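# Rehang a dangling wet-paint bracket on both hooks

## Task

A newly painted bracket has come off one of its two hooks and now hangs from a single hook on a bar of the drying rack. Put it back so it hangs from that same bar by both of its hooks. Because the paint is still wet, the task fails if anything other than a hook touches any bracket.

## Robot and tools

Robot: two seven-joint xArm arms, left_arm and right_arm, each with a parallel two-finger gripper. A camera stand is fixed to the floor behind them. Cameras: cam_head_left, cam_head_right, cam_high, cam_low, cam_left_wrist, cam_right_wrist (all 672x504 pixels).

Frames. Scene frame: origin at table-top height, midway between the nominal arm bases; +x points out over the table, +y toward left_arm, +z up. Calibrated bases: left_arm at (+0.040, +0.313, 0) m, quat_wxyz (+1.000, 0, 0, -0.027); right_arm at (+0.018, -0.349, 0) m, quat_wxyz (+1.000, 0, 0, -0.011). Each arm reports its hand pose, velocities and targets in its own base frame; fixed cameras and the table use the scene frame. Printed positions can be off by a few centimetres, more at long reach. end_effector_position is the point between the closed finger pads, about 2 cm behind the fingertips. Fingers point along the gripper's +z and open and close along its y. Closing pushes the tips about 10 mm further along +z, mostly while the pads are more than 40 mm apart.

The 14-number row. Every motion argument is one flat list of 14 numbers covering both arms, even if only one moves: left_arm dx, dy, dz, rx, ry, rz, opening, then right_arm in the same order. dx..rz are offsets, not poses: they are measured along that arm's own base axes from its Hand target as it was when the action or move began, with rotation about the Hand target position; rx, ry, rz form one rotation vector. Scale: 1.0 equals 0.6 m or 180 degrees; values lie in [-1, 1]. The opening is absolute: +1 fully open (0.084 m), -1 closed. Sending 0 for all six pose numbers of an arm re-commands its current Hand target; a 0 opening is a real command (half open), so to keep a gripper unchanged resend its present value (shown under Tool commands, or the last number you sent).

execute_actions(actions, cameras). actions is a list of actions; each action is a table of up to 15 rows, one row per 1/30 s step; a short table repeats its last row until 15 steps. All rows in an action count from that action's starting Hand target, not from the prior row; the next action starts fresh, so repeating an offset moves further. An empty actions list returns state plus all images. cameras: list of names, ["all"], or []; an unknown name voids the call.

move(target, speed, blend, opening_speed, blocking, cameras). target is one 14-number row or a list of up to 15 rows, all offsets from the same starting Hand targets. Paths are straight, end together, take at least 0.5 s and are cut off at 10 s. speed: m/s, 0.002 to 1, default 0.25 (turning up to twice that in rad/s); one value or one per target. blend: metres of corner rounding per target; 0 means stop at each. opening_speed: rate of finger change on the -1..1 scale per second, at least 0.2. blocking=false returns after about 0.5 s while the move continues. Moves do not avoid obstacles or the other arm; grippers lag and overshoot, more when fast or when the arm is stretched. The result adds a move: line, e.g. done, off_target, moving, held, fault, plus limits such as paced (pose clipped) or held (steps withheld). done means at rest within 3 mm and 2 degrees; neither done nor off_target tells you about contact.

wait(seconds 0 to 10): lets the scene run, holding commands. stop(): brakes a running move. zoom_image(camera, region [x0,y0,x1,y1] pixels, at most 504x504) on the latest image. clear_fault(arm): clears a reported torque fault. read_manual: licence text only. finished_scene(scene): ends the current scene, given its number; irreversible.

Controller behaviour. Each step the commanded pose is clipped to within 70 mm and 16 degrees of the measured pose; Hand target then shows the clipped command. A gripper can settle short of it; the next command, even all zeros, asks again, otherwise send the missing distance. If an arm is blocked it keeps pushing; command its target back behind the gripper to release. A clearance check withholds commands that bring the arms too close (finger-to-finger excepted) but does not guarantee no contact. Large wrist turns can swing the elbow.

Results: end_effector_position (m), end_effector_quat_wxyz, velocities (omitted when Joint velocities read within noise), Joint positions (last value is finger opening in m), joint torques (include gravity; noisy, offset), grip_measured (opening on the -1..1 scale), Tool commands, motor temperatures, step readings of positions for execute_actions calls.

Gripping: command an opening clearly below grip_measured to hold; further below squeezes harder, up to about 24 N per pad.

Avoid: letting the gripper, fingers or any arm part touch the bracket; only the rack hooks may. Don't drop or knock things off the table, slam into the rack or table, or press the arms into each other (a gripper closing on the other's fingers counts). Torque faults occur when contact torque hits joint limits (N m: waist 42.7, shoulder 42.9, upper arm roll 27.3, elbow 27.3, forearm roll 27.3, wrist pitch 14.7, wrist roll 15.3), or when a motor sits at its torque limit for 1 s or is overloaded too long; the arm stops until clear_fault. Motors heat when holding, stretched or pushing; MOTOR HOT appears at 65 °C and at 80 °C the arm brakes for 30-60 s. The scene keeps running while you think.

Each tool is called by a JSON object that holds its "op" and its "data", one argument or row to a line.

## Session

{"op": "execute_actions", "data": {
  "actions": []
}}

Scene clock: 0.00 s.
left_arm: end_effector_position=(+0.2416, +0.0802, +0.2850) grip_measured=+1.00 end_effector_quat_wxyz=(-0.015, -0.129, +0.992, +0.003) | right_arm: end_effector_position=(+0.1389, +0.4006, +0.2493) grip_measured=+1.00 end_effector_quat_wxyz=(-0.139, +0.545, +0.809, +0.173)
Joint positions: left_arm=[1.001 -0.885 -0.464 0.668 -0.333 1.523 -2.682 0.084] | right_arm=[1.392 -0.455 -0.219 0.601 0.175 0.654 -0.899 0.084]
Joint velocities: within noise
Joint torques (N m): no reading
Motor temperatures (°C): left_arm=[37 38 35 39 39 32 41] | right_arm=[35 33 42 38 33 37 37]
Hand target: left_arm +0.2416, +0.0802, +0.2850; -0.015, -0.129, +0.992, +0.003 | right_arm +0.1389, +0.4006, +0.2493; -0.139, +0.545, +0.809, +0.173
Tool commands: left_gripper/opening=+1.0 right_gripper/opening=+1.0

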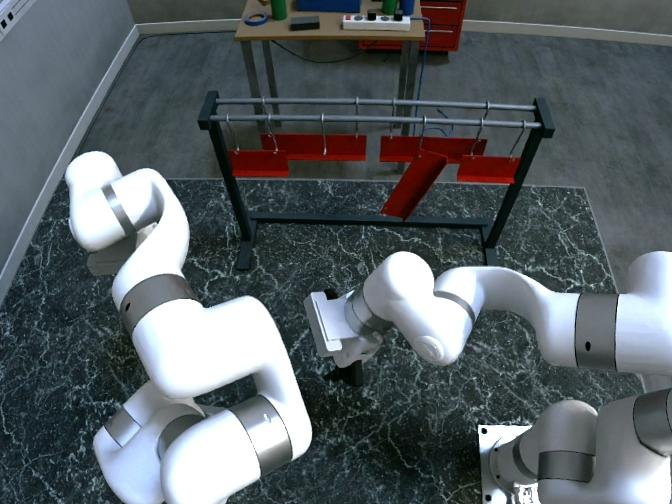

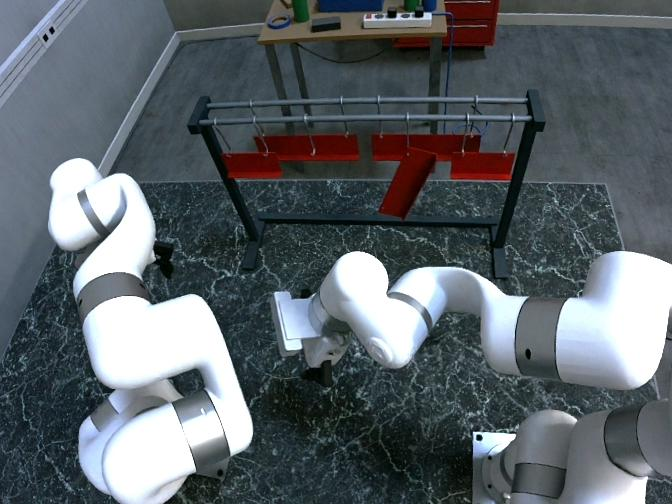

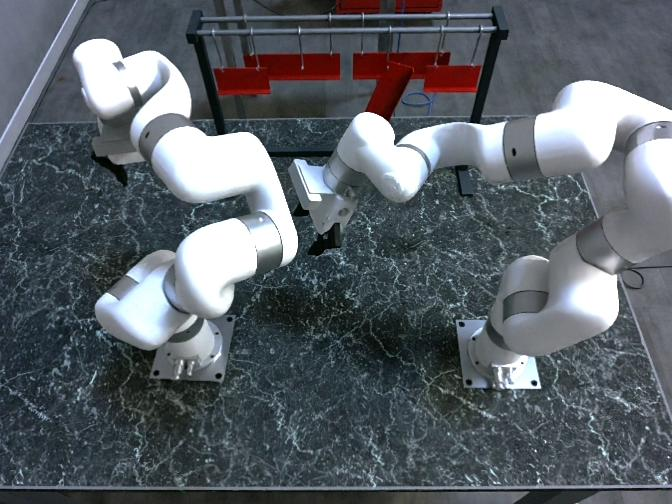

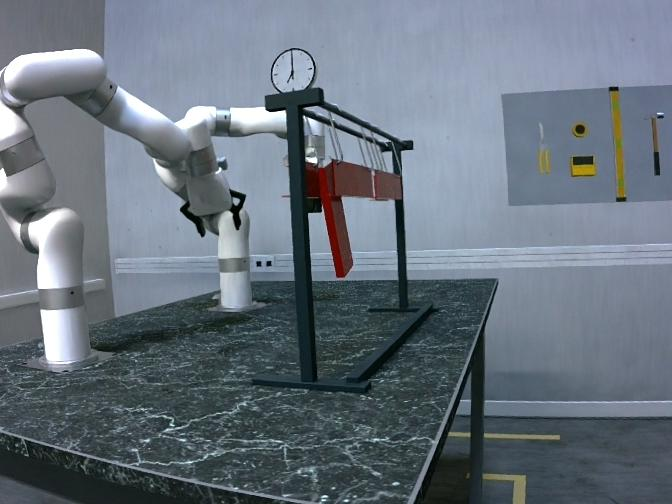

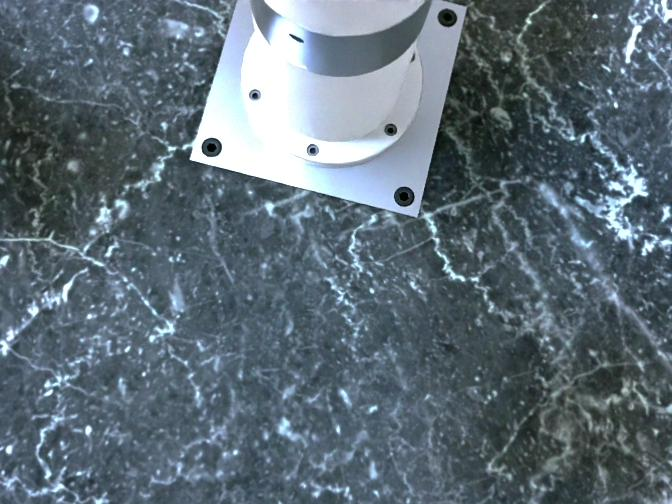

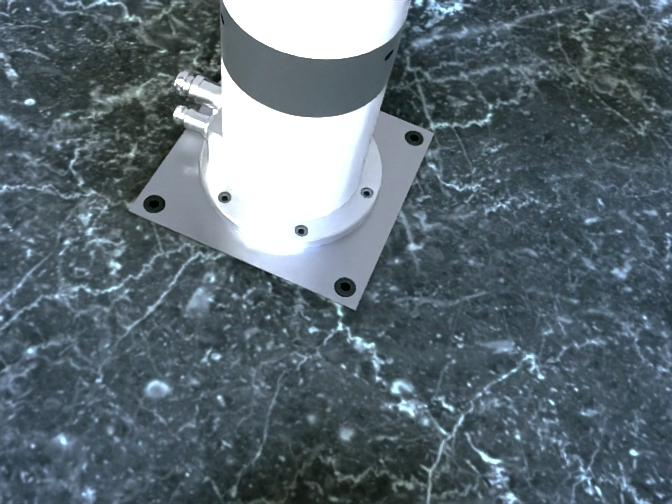

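{"op": "zoom_image", "data": {
  "camera": "cam_head_left",
  "region": [360, 80, 560, 230]
}}

{"op": "zoom_image", "data": {
  "camera": "cam_head_right",
  "region": [350, 80, 550, 230]
}}

{"op": "zoom_image", "data": {
  "camera": "cam_low",
  "region": [250, 80, 430, 290]
}}

{"op": "zoom_image", "data": {
  "camera": "cam_high",
  "region": [330, 0, 530, 150]
}}

Scaled by 2.520 from the camera's 672x504 image, which has a finer 960x720 frame.

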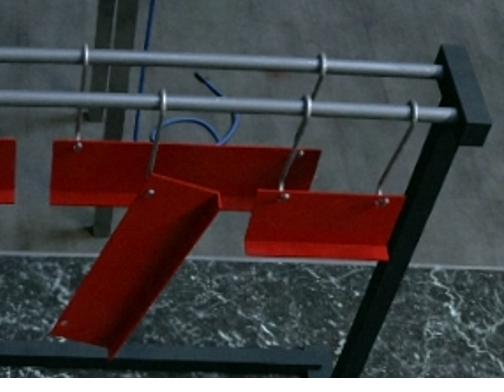

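Scaled by 2.520 from the camera's 672x504 image, which has a finer 960x720 frame.

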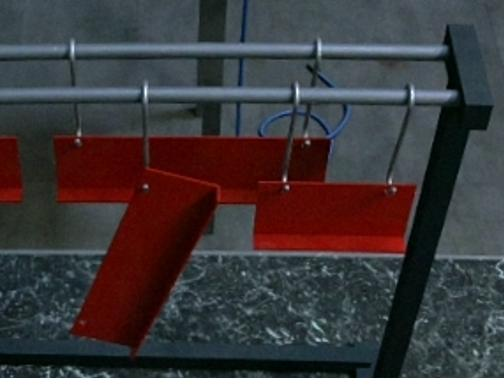

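Scaled by 2.400 from the camera's 672x504 image, which has a finer 960x720 frame.

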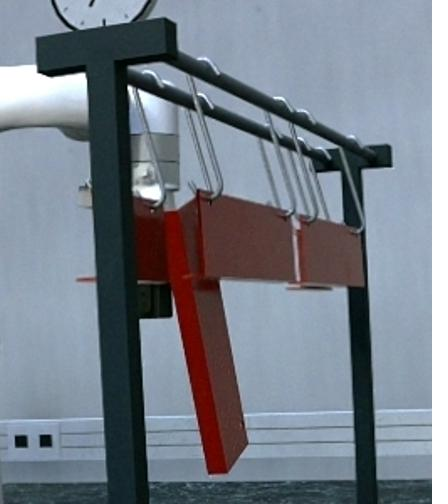

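Scaled by 2.520 from the camera's 672x504 image, which has a finer 960x720 frame.

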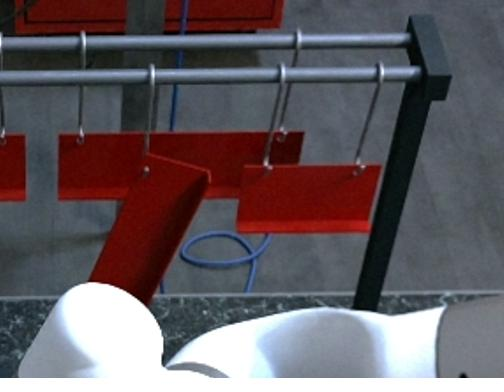

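{"op": "zoom_image", "data": {
  "camera": "cam_head_left",
  "region": [200, 80, 400, 230]
}}

{"op": "zoom_image", "data": {
  "camera": "cam_head_right",
  "region": [185, 80, 385, 230]
}}

{"op": "zoom_image", "data": {
  "camera": "cam_head_left",
  "region": [370, 110, 450, 230]
}}

Scaled by 2.520 from the camera's 672x504 image, which has a finer 960x720 frame.

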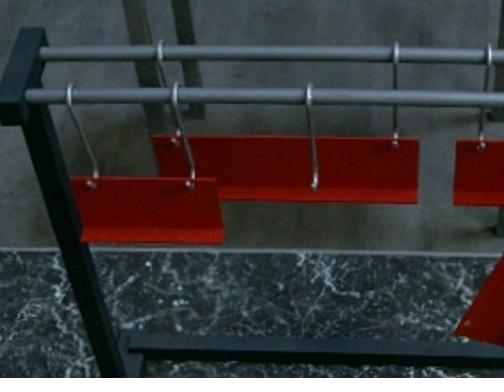

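Scaled by 2.520 from the camera's 672x504 image, which has a finer 960x720 frame.

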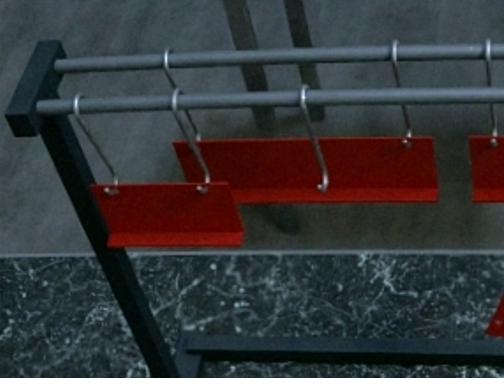

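Scaled by 4.200 from the camera's 672x504 image, which has a finer 960x720 frame.

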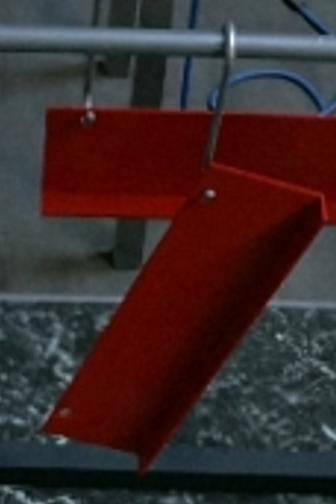

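{"op": "move", "data": {
  "target": [
    [0.1,-0.15,0.15,0,0,-0.54,1,0.1,-0.55,0.1,0,0,0,1]
  ],
  "speed": 0.35,
  "cameras": ["cam_head_left"]
}}

Scene clock: 56.13 s.
left_arm: end_effector_position=(+0.3016, -0.0098, +0.3750) grip_measured=+1.00 end_effector_quat_wxyz=(-0.007, +0.659, +0.752, +0.013) | right_arm: end_effector_position=(+0.1989, +0.0706, +0.3093) grip_measured=+1.00 end_effector_quat_wxyz=(-0.139, +0.545, +0.809, +0.173)
Joint positions: left_arm=[0.507 -0.639 -0.366 1.019 -0.187 1.612 -1.505 0.084] | right_arm=[0.899 -1.284 -0.579 0.555 -0.177 1.527 -1.327 0.084]
Joint torques (N m): left_arm=[-11.74 3.36 5.56 20.66 2.68 0.12 0.67] | right_arm=[-3.8 0.66 7.29 12.1 -1.33 -0.68 -1.06]
Motor temperatures (°C): left_arm=[37 38 35 42 39 32 41] | right_arm=[35 33 42 45 33 37 37]
Hand target: left_arm +0.3016, -0.0098, +0.3750; -0.007, +0.659, +0.752, +0.013 | right_arm +0.1989, +0.0706, +0.3093; -0.139, +0.545, +0.809, +0.173
Off the commanded pose: left_arm 0.000 m, 0 deg | right_arm 0.000 m, 0 deg.
move: done
Images, in order (width x height): cam_head_left 672x504.

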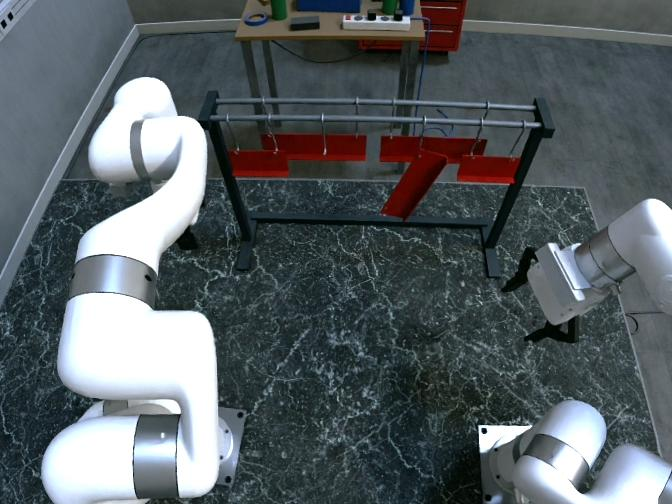

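{"op": "move", "data": {
  "target": [-0.08,-0.40,0.1,0.411,-0.356,-0.418,1,0,-0.1,0,0,0,0,1],
  "speed": 0.5,
  "cameras": ["cam_head_left","cam_head_right","cam_high","cam_low","cam_left_wrist"]
}}

Scene clock: 70.57 s.
left_arm: end_effector_position=(+0.2536, -0.2498, +0.4350) grip_measured=+1.00 end_effector_quat_wxyz=(+0.000, +0.706, -0.001, +0.708) | right_arm: end_effector_position=(+0.1989, +0.0106, +0.3093) grip_measured=+1.00 end_effector_quat_wxyz=(-0.139, +0.545, +0.809, +0.173)
Joint positions: left_arm=[-0.083 -1.537 -0.921 0.292 0.237 0.344 -1.146 0.084] | right_arm=[0.836 -1.346 -0.666 0.623 -0.257 1.661 -1.427 0.084]
Joint torques (N m): left_arm=[11.25 0.95 10.94 7.91 1.6 -2.01 0.71] | right_arm=[-3.61 1.45 8.84 10.65 -1.17 -0.66 -1.25]
Hand target: left_arm +0.2536, -0.2498, +0.4350; +0.000, +0.706, -0.001, +0.708 | right_arm +0.1989, +0.0106, +0.3093; -0.139, +0.545, +0.809, +0.173
Off the commanded pose: left_arm 0.000 m, 0 deg | right_arm 0.000 m, 0 deg.
move: done
Images, in order (width x height): cam_head_left 672x504, cam_head_right 672x504, cam_high 672x504, cam_low 672x504, cam_left_wrist 672x504.

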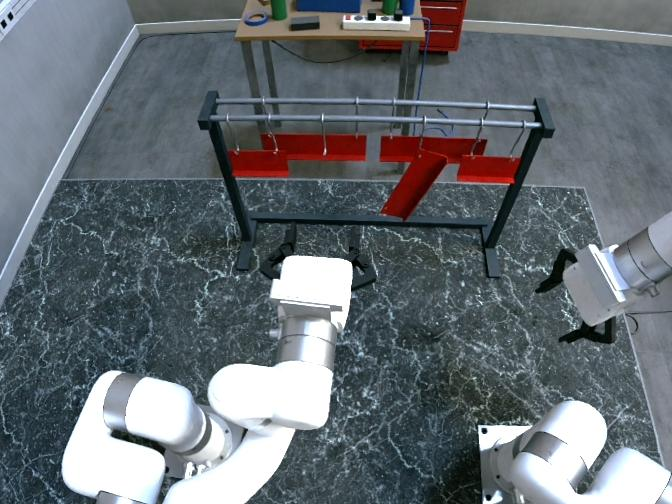

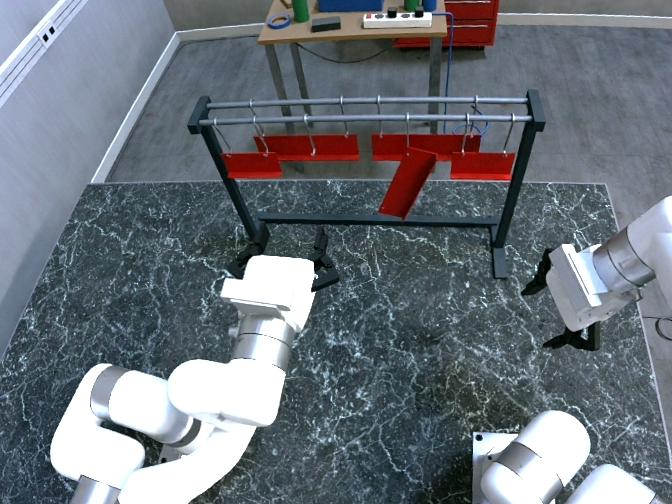

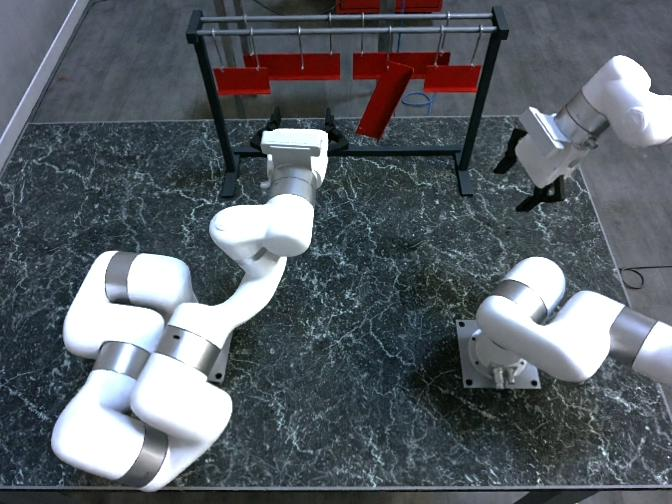

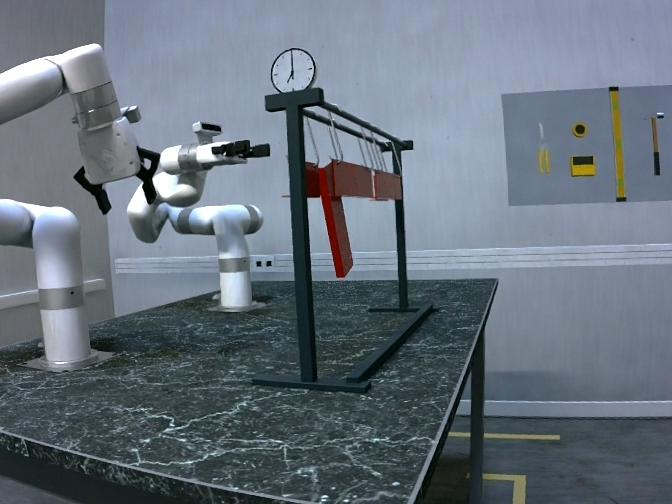

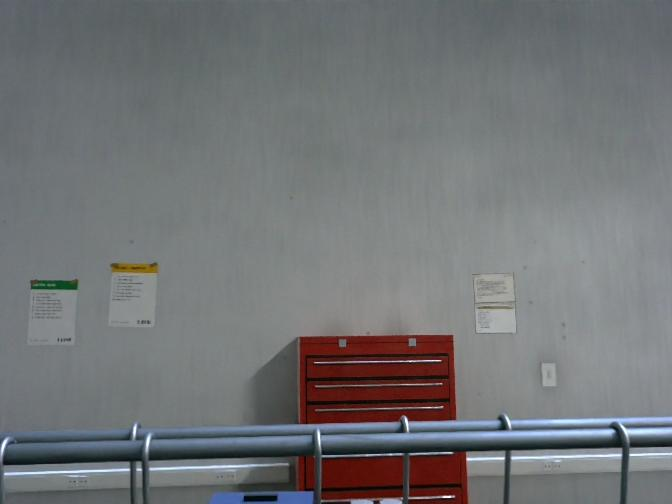

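{"op": "move", "data": {
  "target": [0,0,-0.167,0,0,0,1,0,0,0,0,0,0,1],
  "cameras": ["cam_low","cam_left_wrist"]
}}

{"op": "zoom_image", "data": {
  "camera": "cam_left_wrist",
  "region": [200, 150, 672, 504]
}}

{"op": "zoom_image", "data": {
  "camera": "cam_low",
  "region": [200, 80, 430, 290]
}}

Scene clock: 84.33 s.
left_arm: end_effector_position=(+0.2536, -0.2498, +0.3348) grip_measured=+1.00 end_effector_quat_wxyz=(+0.000, +0.706, -0.001, +0.708) | right_arm: end_effector_position=(+0.1989, +0.0106, +0.3093) grip_measured=+1.00 end_effector_quat_wxyz=(-0.139, +0.545, +0.809, +0.173)
Joint positions: left_arm=[-0.184 -1.574 -1.255 0.148 0.176 0.326 -1.425 0.084] | right_arm=[0.836 -1.346 -0.666 0.623 -0.257 1.661 -1.427 0.084]
Joint torques (N m): left_arm=[-11.98 -0.04 6.99 2.93 -3.57 1.36 -0.77] | right_arm=[-3.94 1.69 9.21 10.49 -1.34 -0.74 -1.07]
Hand target: left_arm +0.2536, -0.2498, +0.3348; +0.000, +0.706, -0.001, +0.708 | right_arm +0.1989, +0.0106, +0.3093; -0.139, +0.545, +0.809, +0.173
Off the commanded pose: left_arm 0.000 m, 0 deg | right_arm 0.000 m, 0 deg.
move: done
Images, in order (width x height): cam_low 672x504, cam_left_wrist 672x504.

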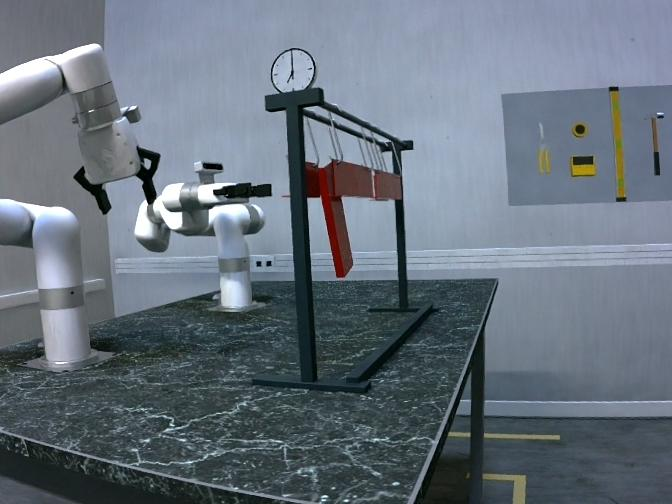

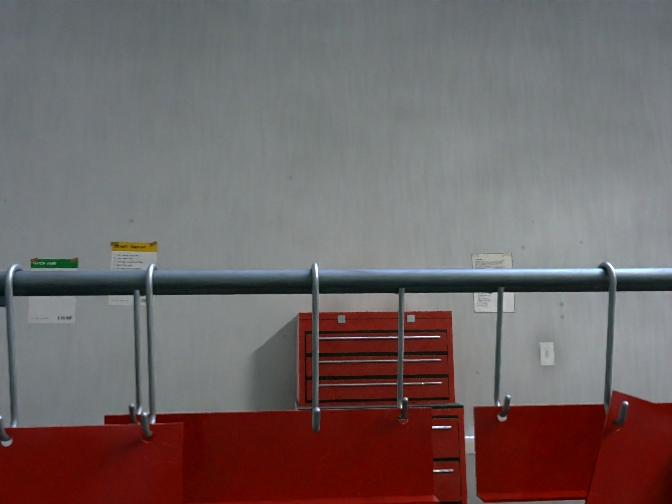

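Scaled by 1.068 from the camera's 672x504 image, which has a finer 960x720 frame.

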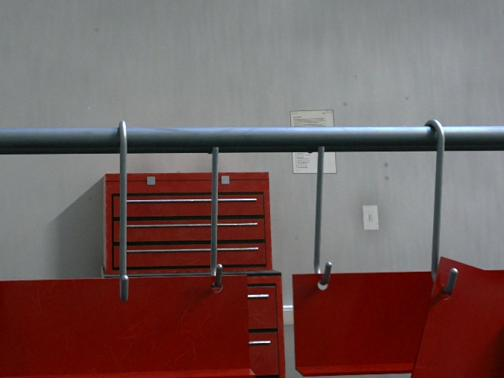

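Scaled by 2.191 from the camera's 672x504 image, which has a finer 960x720 frame.

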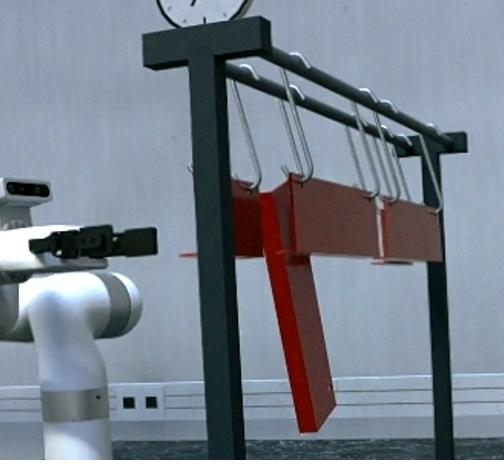

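{"op": "move", "data": {
  "target": [0.1,0.067,0,0,0,0,1,0,0,0,0,0,0,1],
  "cameras": ["cam_low","cam_left_wrist"]
}}

{"op": "zoom_image", "data": {
  "camera": "cam_low",
  "region": [200, 80, 430, 290]
}}

Scene clock: 154.57 s.
left_arm: end_effector_position=(+0.3136, -0.2096, +0.3348) grip_measured=+1.00 end_effector_quat_wxyz=(+0.000, +0.706, -0.001, +0.708) | right_arm: end_effector_position=(+0.1989, +0.0106, +0.3093) grip_measured=+1.00 end_effector_quat_wxyz=(-0.139, +0.545, +0.809, +0.173)
Joint positions: left_arm=[0.121 -1.54 -1.197 0.063 0.204 -0.065 -1.398 0.084] | right_arm=[0.836 -1.346 -0.666 0.623 -0.257 1.661 -1.427 0.084]
Joint torques (N m): left_arm=[11.23 13.64 6.56 9.89 -4.58 -1.51 -0.77] | right_arm=[-3.71 1.96 9.02 10.55 -1.15 -0.71 -1.17]
Hand target: left_arm +0.3136, -0.2096, +0.3348; +0.000, +0.706, -0.001, +0.708 | right_arm +0.1989, +0.0106, +0.3093; -0.139, +0.545, +0.809, +0.173
Off the commanded pose: left_arm 0.000 m, 0 deg | right_arm 0.000 m, 0 deg.
move: done
Images, in order (width x height): cam_low 672x504, cam_left_wrist 672x504.

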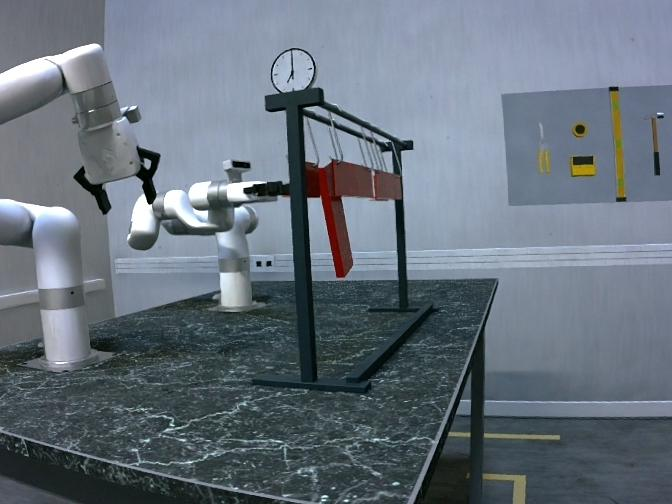

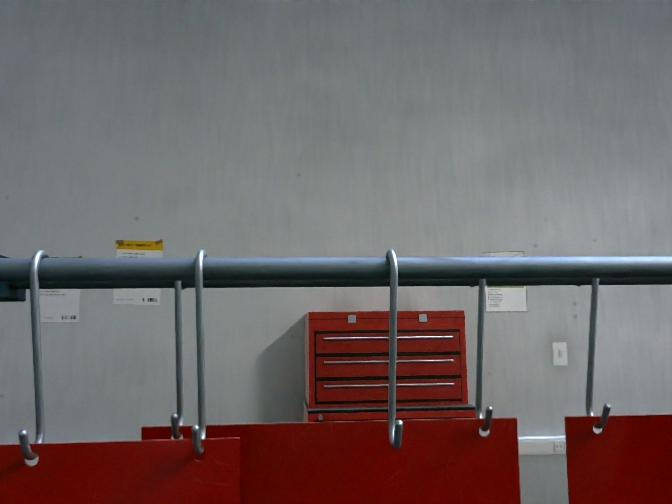

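Scaled by 2.191 from the camera's 672x504 image, which has a finer 960x720 frame.

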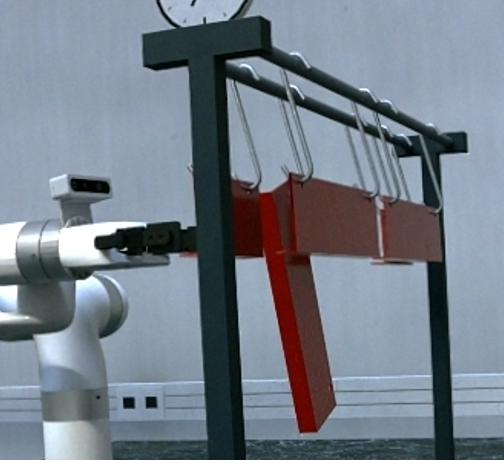

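{"op": "move", "data": {
  "target": [
    [0,0,0.308,0,0.25,0,0.2,0,0,0,0,0,0,1],
    [0.24,0,0.308,0,0.25,0,0.2,0,0,0,0,0,0,1]
  ],
  "blend": 0.03,
  "cameras": ["cam_low","cam_left_wrist","cam_head_left"]
}}

{"op": "zoom_image", "data": {
  "camera": "cam_low",
  "region": [200, 60, 430, 270]
}}

Scene clock: 175.33 s.
left_arm: end_effector_position=(+0.4576, -0.2096, +0.5196) grip_measured=+0.19 end_effector_quat_wxyz=(+0.001, +0.923, -0.001, +0.384) | right_arm: end_effector_position=(+0.1989, +0.0106, +0.3093) grip_measured=+1.00 end_effector_quat_wxyz=(-0.139, +0.545, +0.809, +0.173)
Joint positions: left_arm=[-0.043 -0.394 -0.407 1.26 0.227 0.918 -0.549 0.052] | right_arm=[0.836 -1.346 -0.666 0.623 -0.257 1.661 -1.427 0.084]
Joint torques (N m): left_arm=[11.29 -1.94 1.08 22.08 2.96 -0.42 -0.71] | right_arm=[-3.83 2.21 9.1 10.53 -1.27 -0.59 -1.06]
Hand target: left_arm +0.4576, -0.2096, +0.5196; +0.000, +0.923, -0.001, +0.384 | right_arm +0.1989, +0.0106, +0.3093; -0.139, +0.545, +0.809, +0.173
Off the commanded pose: left_arm 0.000 m, 0 deg | right_arm 0.000 m, 0 deg.
move: done
Images, in order (width x height): cam_head_left 672x504, cam_low 672x504, cam_left_wrist 672x504.

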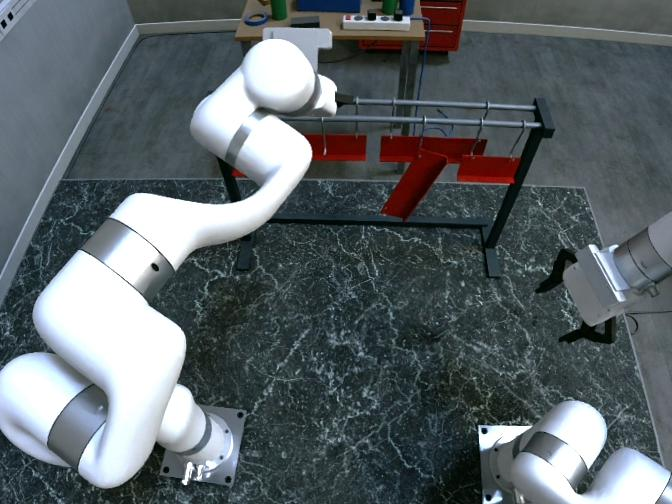

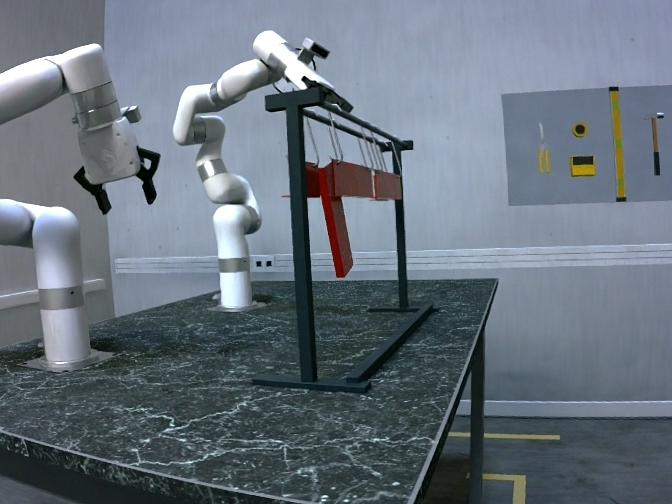

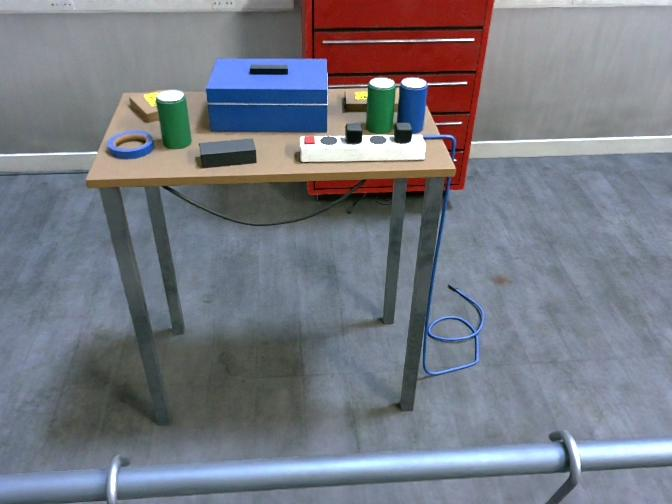

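Scaled by 2.191 from the camera's 672x504 image, which has a finer 960x720 frame.

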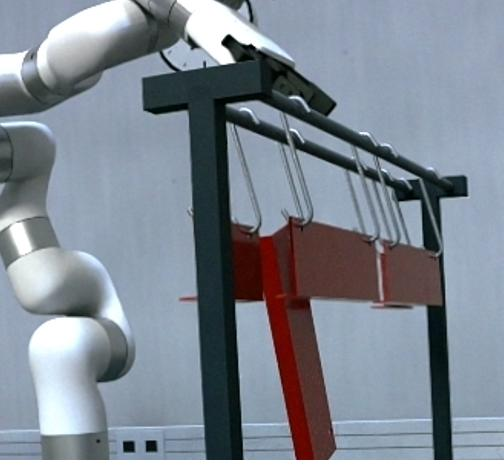

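{"op": "move", "data": {
  "target": [-0.22,0,0.0,0,0,0,0.2,0,0,0,0,0,0,1],
  "cameras": ["cam_low","cam_left_wrist"]
}}

{"op": "zoom_image", "data": {
  "camera": "cam_low",
  "region": [200, 60, 430, 270]
}}

Scene clock: 189.20 s.
left_arm: end_effector_position=(+0.3257, -0.2096, +0.5196) grip_measured=+0.19 end_effector_quat_wxyz=(+0.000, +0.923, -0.001, +0.384) | right_arm: end_effector_position=(+0.1989, +0.0106, +0.3093) grip_measured=+1.00 end_effector_quat_wxyz=(-0.139, +0.545, +0.809, +0.173)
Joint positions: left_arm=[-0.158 -0.764 -0.397 1.049 0.124 1.078 -0.569 0.052] | right_arm=[0.836 -1.346 -0.666 0.623 -0.257 1.661 -1.427 0.084]
Joint torques (N m): left_arm=[-11.87 -7.6 6.45 14.99 -1.93 -0.54 -0.76] | right_arm=[-3.92 1.73 9.24 10.42 -1.28 -0.64 -1.16]
Hand target: left_arm +0.3256, -0.2096, +0.5196; +0.000, +0.923, -0.001, +0.384 | right_arm +0.1989, +0.0106, +0.3093; -0.139, +0.545, +0.809, +0.173
Off the commanded pose: left_arm 0.000 m, 0 deg | right_arm 0.000 m, 0 deg.
move: done
Images, in order (width x height): cam_low 672x504, cam_left_wrist 672x504.

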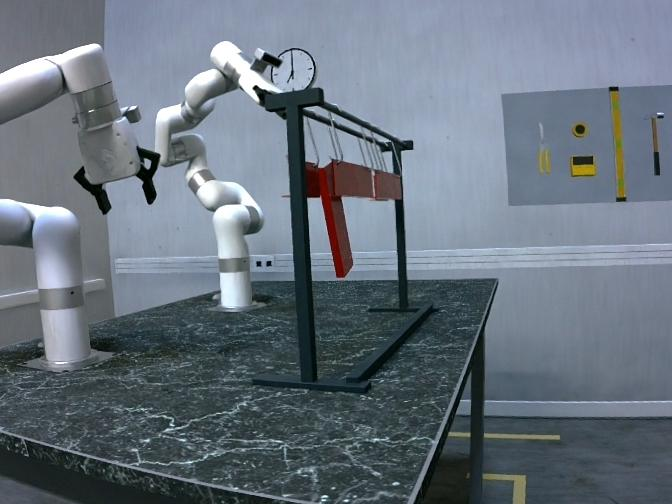

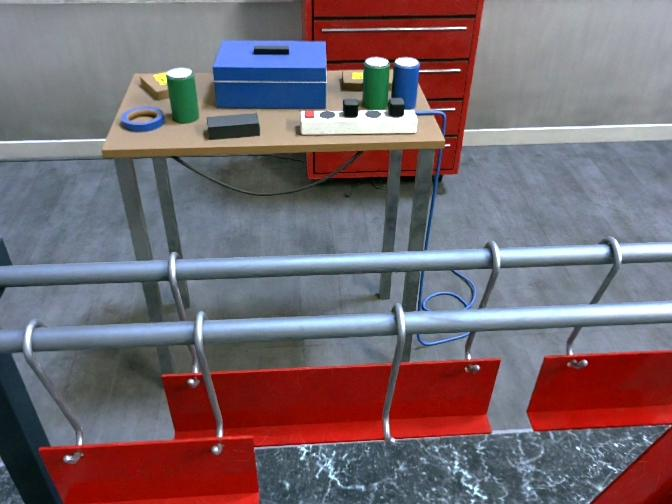

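Scaled by 2.191 from the camera's 672x504 image, which has a finer 960x720 frame.

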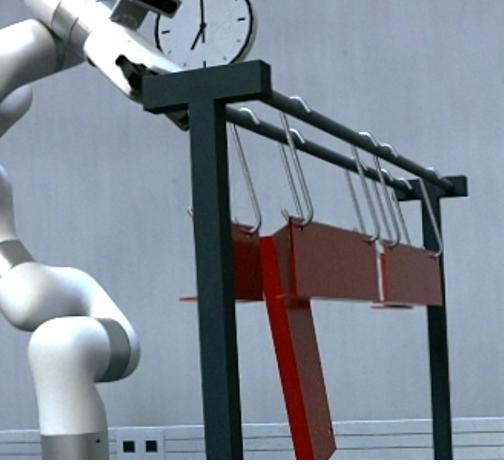

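{"op": "move", "data": {
  "target": [
    [0.125,-0.013,-0.039,0,0,0,0.2,0,0,0,0,0,0,1],
    [0.302,-0.013,-0.216,0,0,0,0.2,0,0,0,0,0,0,1]
  ],
  "speed": [0.2,0.1],
  "blend": 0.02,
  "cameras": ["cam_low","cam_left_wrist","cam_head_right"]
}}

{"op": "zoom_image", "data": {
  "camera": "cam_low",
  "region": [260, 60, 400, 200]
}}

{"op": "zoom_image", "data": {
  "camera": "cam_left_wrist",
  "region": [200, 250, 560, 504]
}}

Scene clock: 227.90 s.
left_arm: end_effector_position=(+0.5068, -0.2174, +0.3900) grip_measured=+0.19 end_effector_quat_wxyz=(+0.000, +0.923, -0.001, +0.384) | right_arm: end_effector_position=(+0.1989, +0.0106, +0.3093) grip_measured=+1.00 end_effector_quat_wxyz=(-0.139, +0.545, +0.809, +0.173)
Joint positions: left_arm=[0.05 -0.268 -0.49 1.01 0.388 0.561 -0.727 0.052] | right_arm=[0.836 -1.346 -0.666 0.623 -0.257 1.661 -1.427 0.084]
Joint torques (N m): left_arm=[11.49 -5.08 0.46 23.06 2.45 -3 -0.75] | right_arm=[-4 2.14 9.33 10.76 -1.07 -0.77 -1.2]
Hand target: left_arm +0.5068, -0.2174, +0.3900; +0.000, +0.923, -0.001, +0.384 | right_arm +0.1989, +0.0106, +0.3093; -0.139, +0.545, +0.809, +0.173
Off the commanded pose: left_arm 0.000 m, 0 deg | right_arm 0.000 m, 0 deg.
move: done
Images, in order (width x height): cam_head_right 672x504, cam_low 672x504, cam_left_wrist 672x504.

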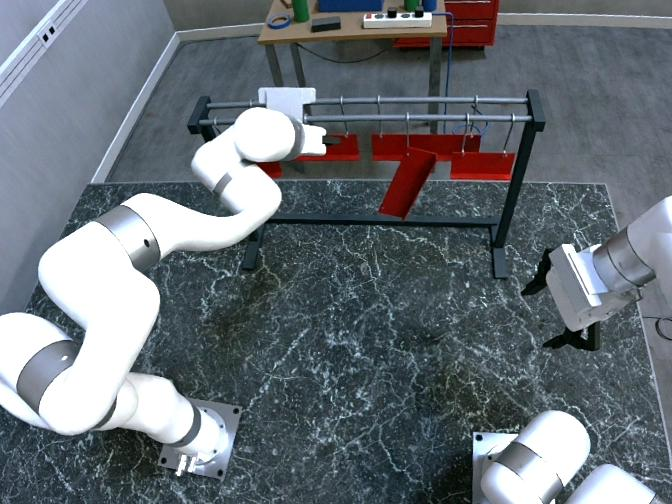

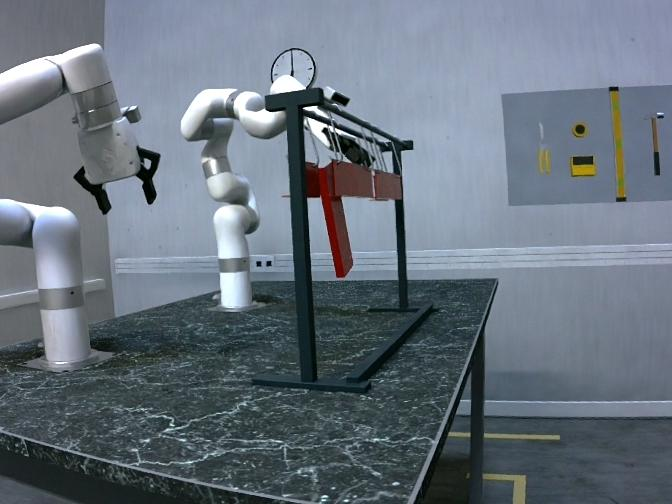

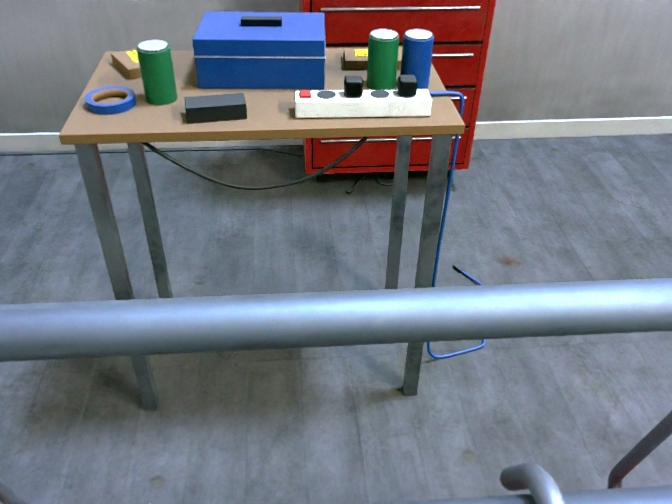

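Scaled by 3.600 from the camera's 672x504 image, which has a finer 960x720 frame.

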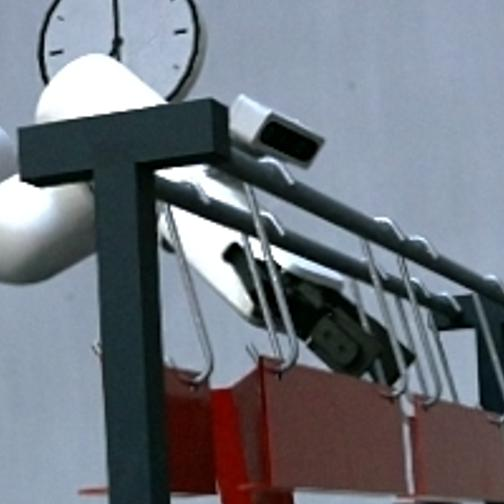

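Scaled by 1.400 from the camera's 672x504 image, which has a finer 960x720 frame.

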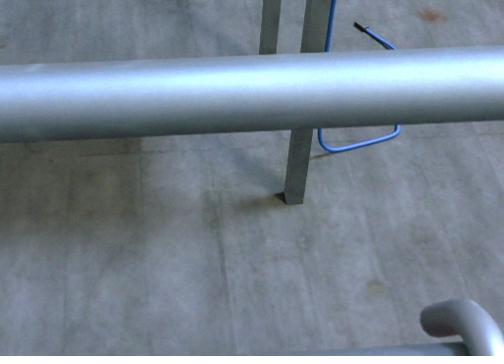

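{"op": "move", "data": {
  "target": [0,0,0,0,0,0,-1,0,0,0,0,0,0,1],
  "opening_speed": 1.5,
  "cameras": ["cam_low","cam_left_wrist"]
}}

{"op": "zoom_image", "data": {
  "camera": "cam_low",
  "region": [260, 60, 400, 200]
}}

Scene clock: 234.70 s.
left_arm: end_effector_position=(+0.5068, -0.2174, +0.3900) grip_measured=-0.92 end_effector_quat_wxyz=(+0.000, +0.923, -0.001, +0.384) | right_arm: end_effector_position=(+0.1989, +0.0106, +0.3093) grip_measured=+1.00 end_effector_quat_wxyz=(-0.139, +0.545, +0.809, +0.173)
Joint positions: left_arm=[0.05 -0.268 -0.49 1.01 0.388 0.561 -0.727 0.003] | right_arm=[0.836 -1.346 -0.666 0.623 -0.257 1.661 -1.427 0.084]
Joint torques (N m): left_arm=[10.9 -4.83 0.73 23.05 1.91 -2.86 -0.74] | right_arm=[-3.43 2.28 9.59 10.55 -1.24 -0.67 -1.3]
Hand target: left_arm +0.5068, -0.2174, +0.3900; +0.000, +0.923, -0.001, +0.384 | right_arm +0.1989, +0.0106, +0.3093; -0.139, +0.545, +0.809, +0.173
Off the commanded pose: left_arm 0.000 m, 0 deg | right_arm 0.000 m, 0 deg.
move: done
Images, in order (width x height): cam_low 672x504, cam_left_wrist 672x504.

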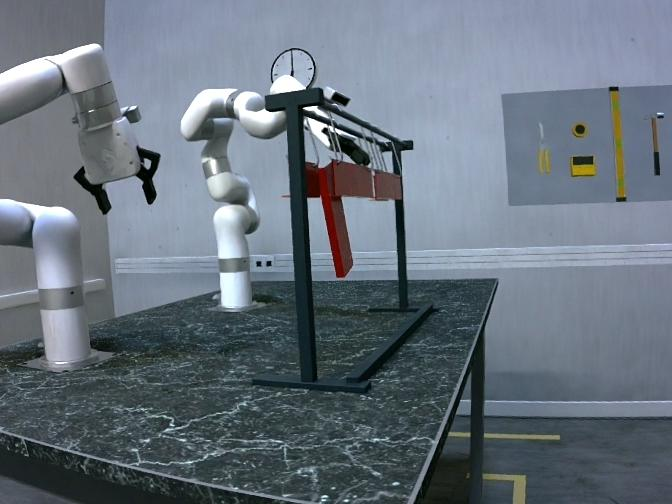

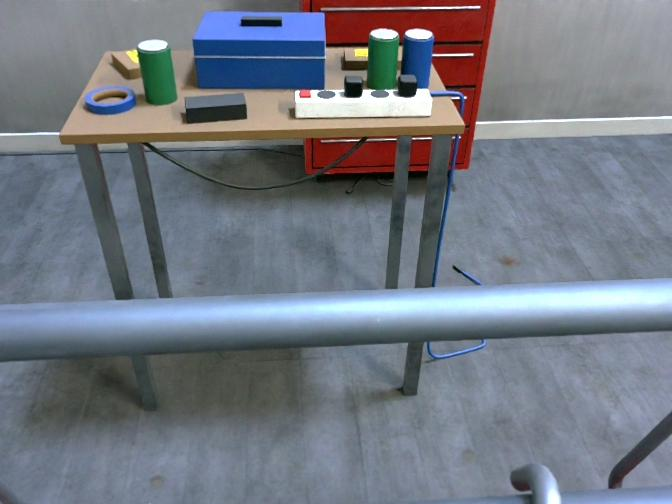

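Scaled by 3.600 from the camera's 672x504 image, which has a finer 960x720 frame.

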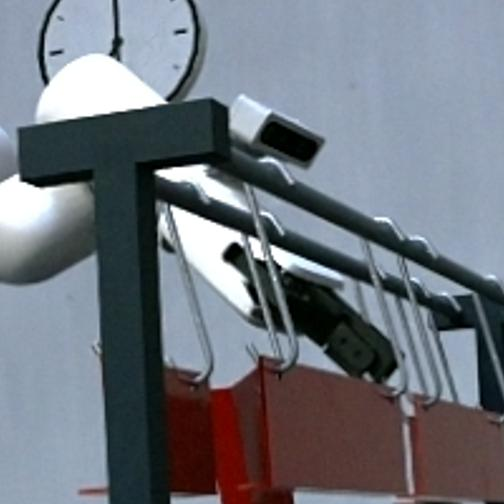

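{"op": "move", "data": {
  "target": [
    [0,0,0,0,0,0,0,0,0,0,0,0,0,1],
    [0.003,0,-0.022,0,0,0,0,0,0,0,0,0,0,1],
    [0.003,0,-0.022,0,0,0,-1,0,0,0,0,0,0,1],
    [0.003,0,0.003,0,0,0,-1,0,0,0,0,0,0,1]
  ],
  "speed": 0.08,
  "opening_speed": 1.5,
  "cameras": ["cam_low","cam_left_wrist"]
}}

{"op": "zoom_image", "data": {
  "camera": "cam_low",
  "region": [260, 60, 400, 200]
}}

Scene clock: 277.73 s.
left_arm: end_effector_position=(+0.5086, -0.2174, +0.3917) grip_measured=-0.92 end_effector_quat_wxyz=(+0.000, +0.923, -0.001, +0.384) | right_arm: end_effector_position=(+0.1989, +0.0106, +0.3093) grip_measured=+1.00 end_effector_quat_wxyz=(-0.139, +0.545, +0.809, +0.173)
Joint positions: left_arm=[0.052 -0.263 -0.491 1.019 0.388 0.565 -0.725 0.003] | right_arm=[0.836 -1.346 -0.666 0.623 -0.257 1.661 -1.427 0.084]
Joint torques (N m): left_arm=[-10.38 -18.7 5.24 25.29 -2.63 -0.8 0.67] | right_arm=[-3.82 1.86 9.35 10.35 -1.41 -0.62 -1.12]
Hand target: left_arm +0.5086, -0.2174, +0.3918; +0.000, +0.923, -0.001, +0.384 | right_arm +0.1989, +0.0106, +0.3093; -0.139, +0.545, +0.809, +0.173
Off the commanded pose: left_arm 0.000 m, 0 deg | right_arm 0.000 m, 0 deg.
move: done
Images, in order (width x height): cam_low 672x504, cam_left_wrist 672x504.

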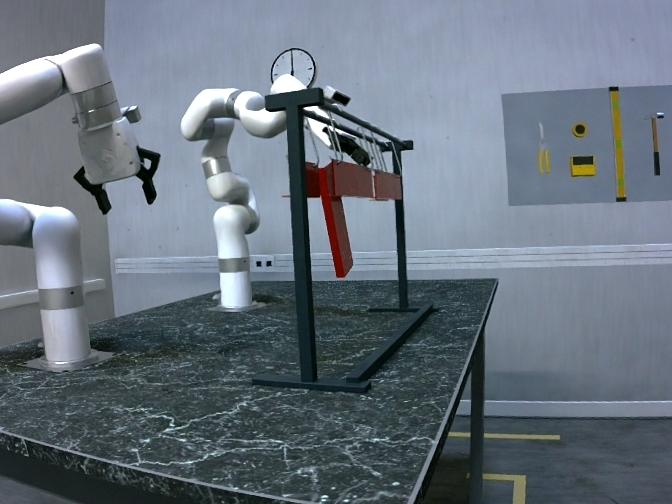

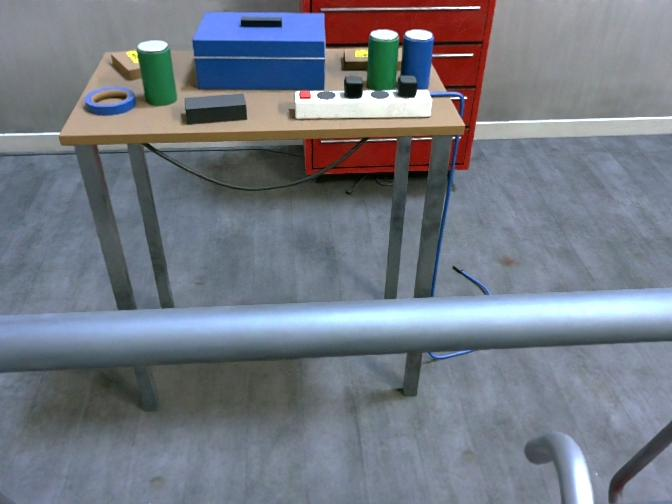

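Scaled by 3.600 from the camera's 672x504 image, which has a finer 960x720 frame.

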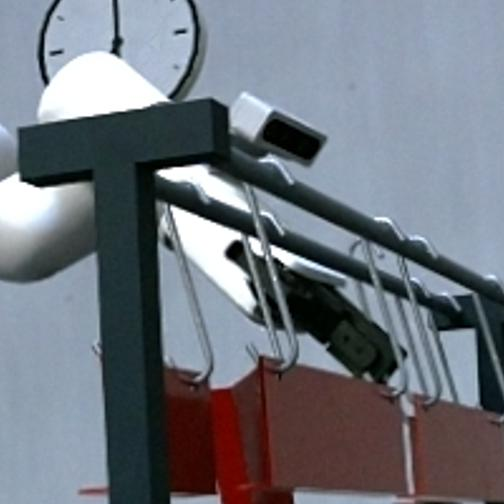

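{"op": "zoom_image", "data": {
  "camera": "cam_left_wrist",
  "region": [472, 384, 672, 504]
}}

{"op": "zoom_image", "data": {
  "camera": "cam_low",
  "region": [330, 110, 390, 170]
}}

Scaled by 2.520 from the camera's 672x504 image, which has a finer 960x720 frame.

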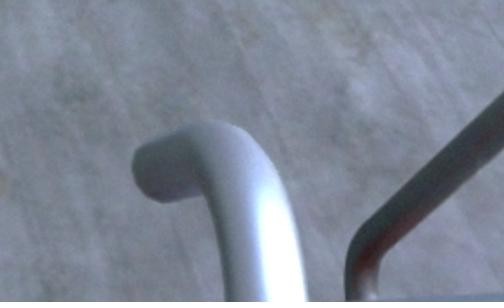

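Scaled by 8.400 from the camera's 672x504 image, which has a finer 960x720 frame.

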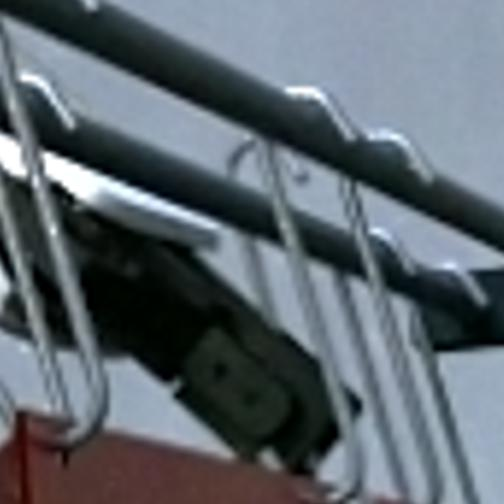

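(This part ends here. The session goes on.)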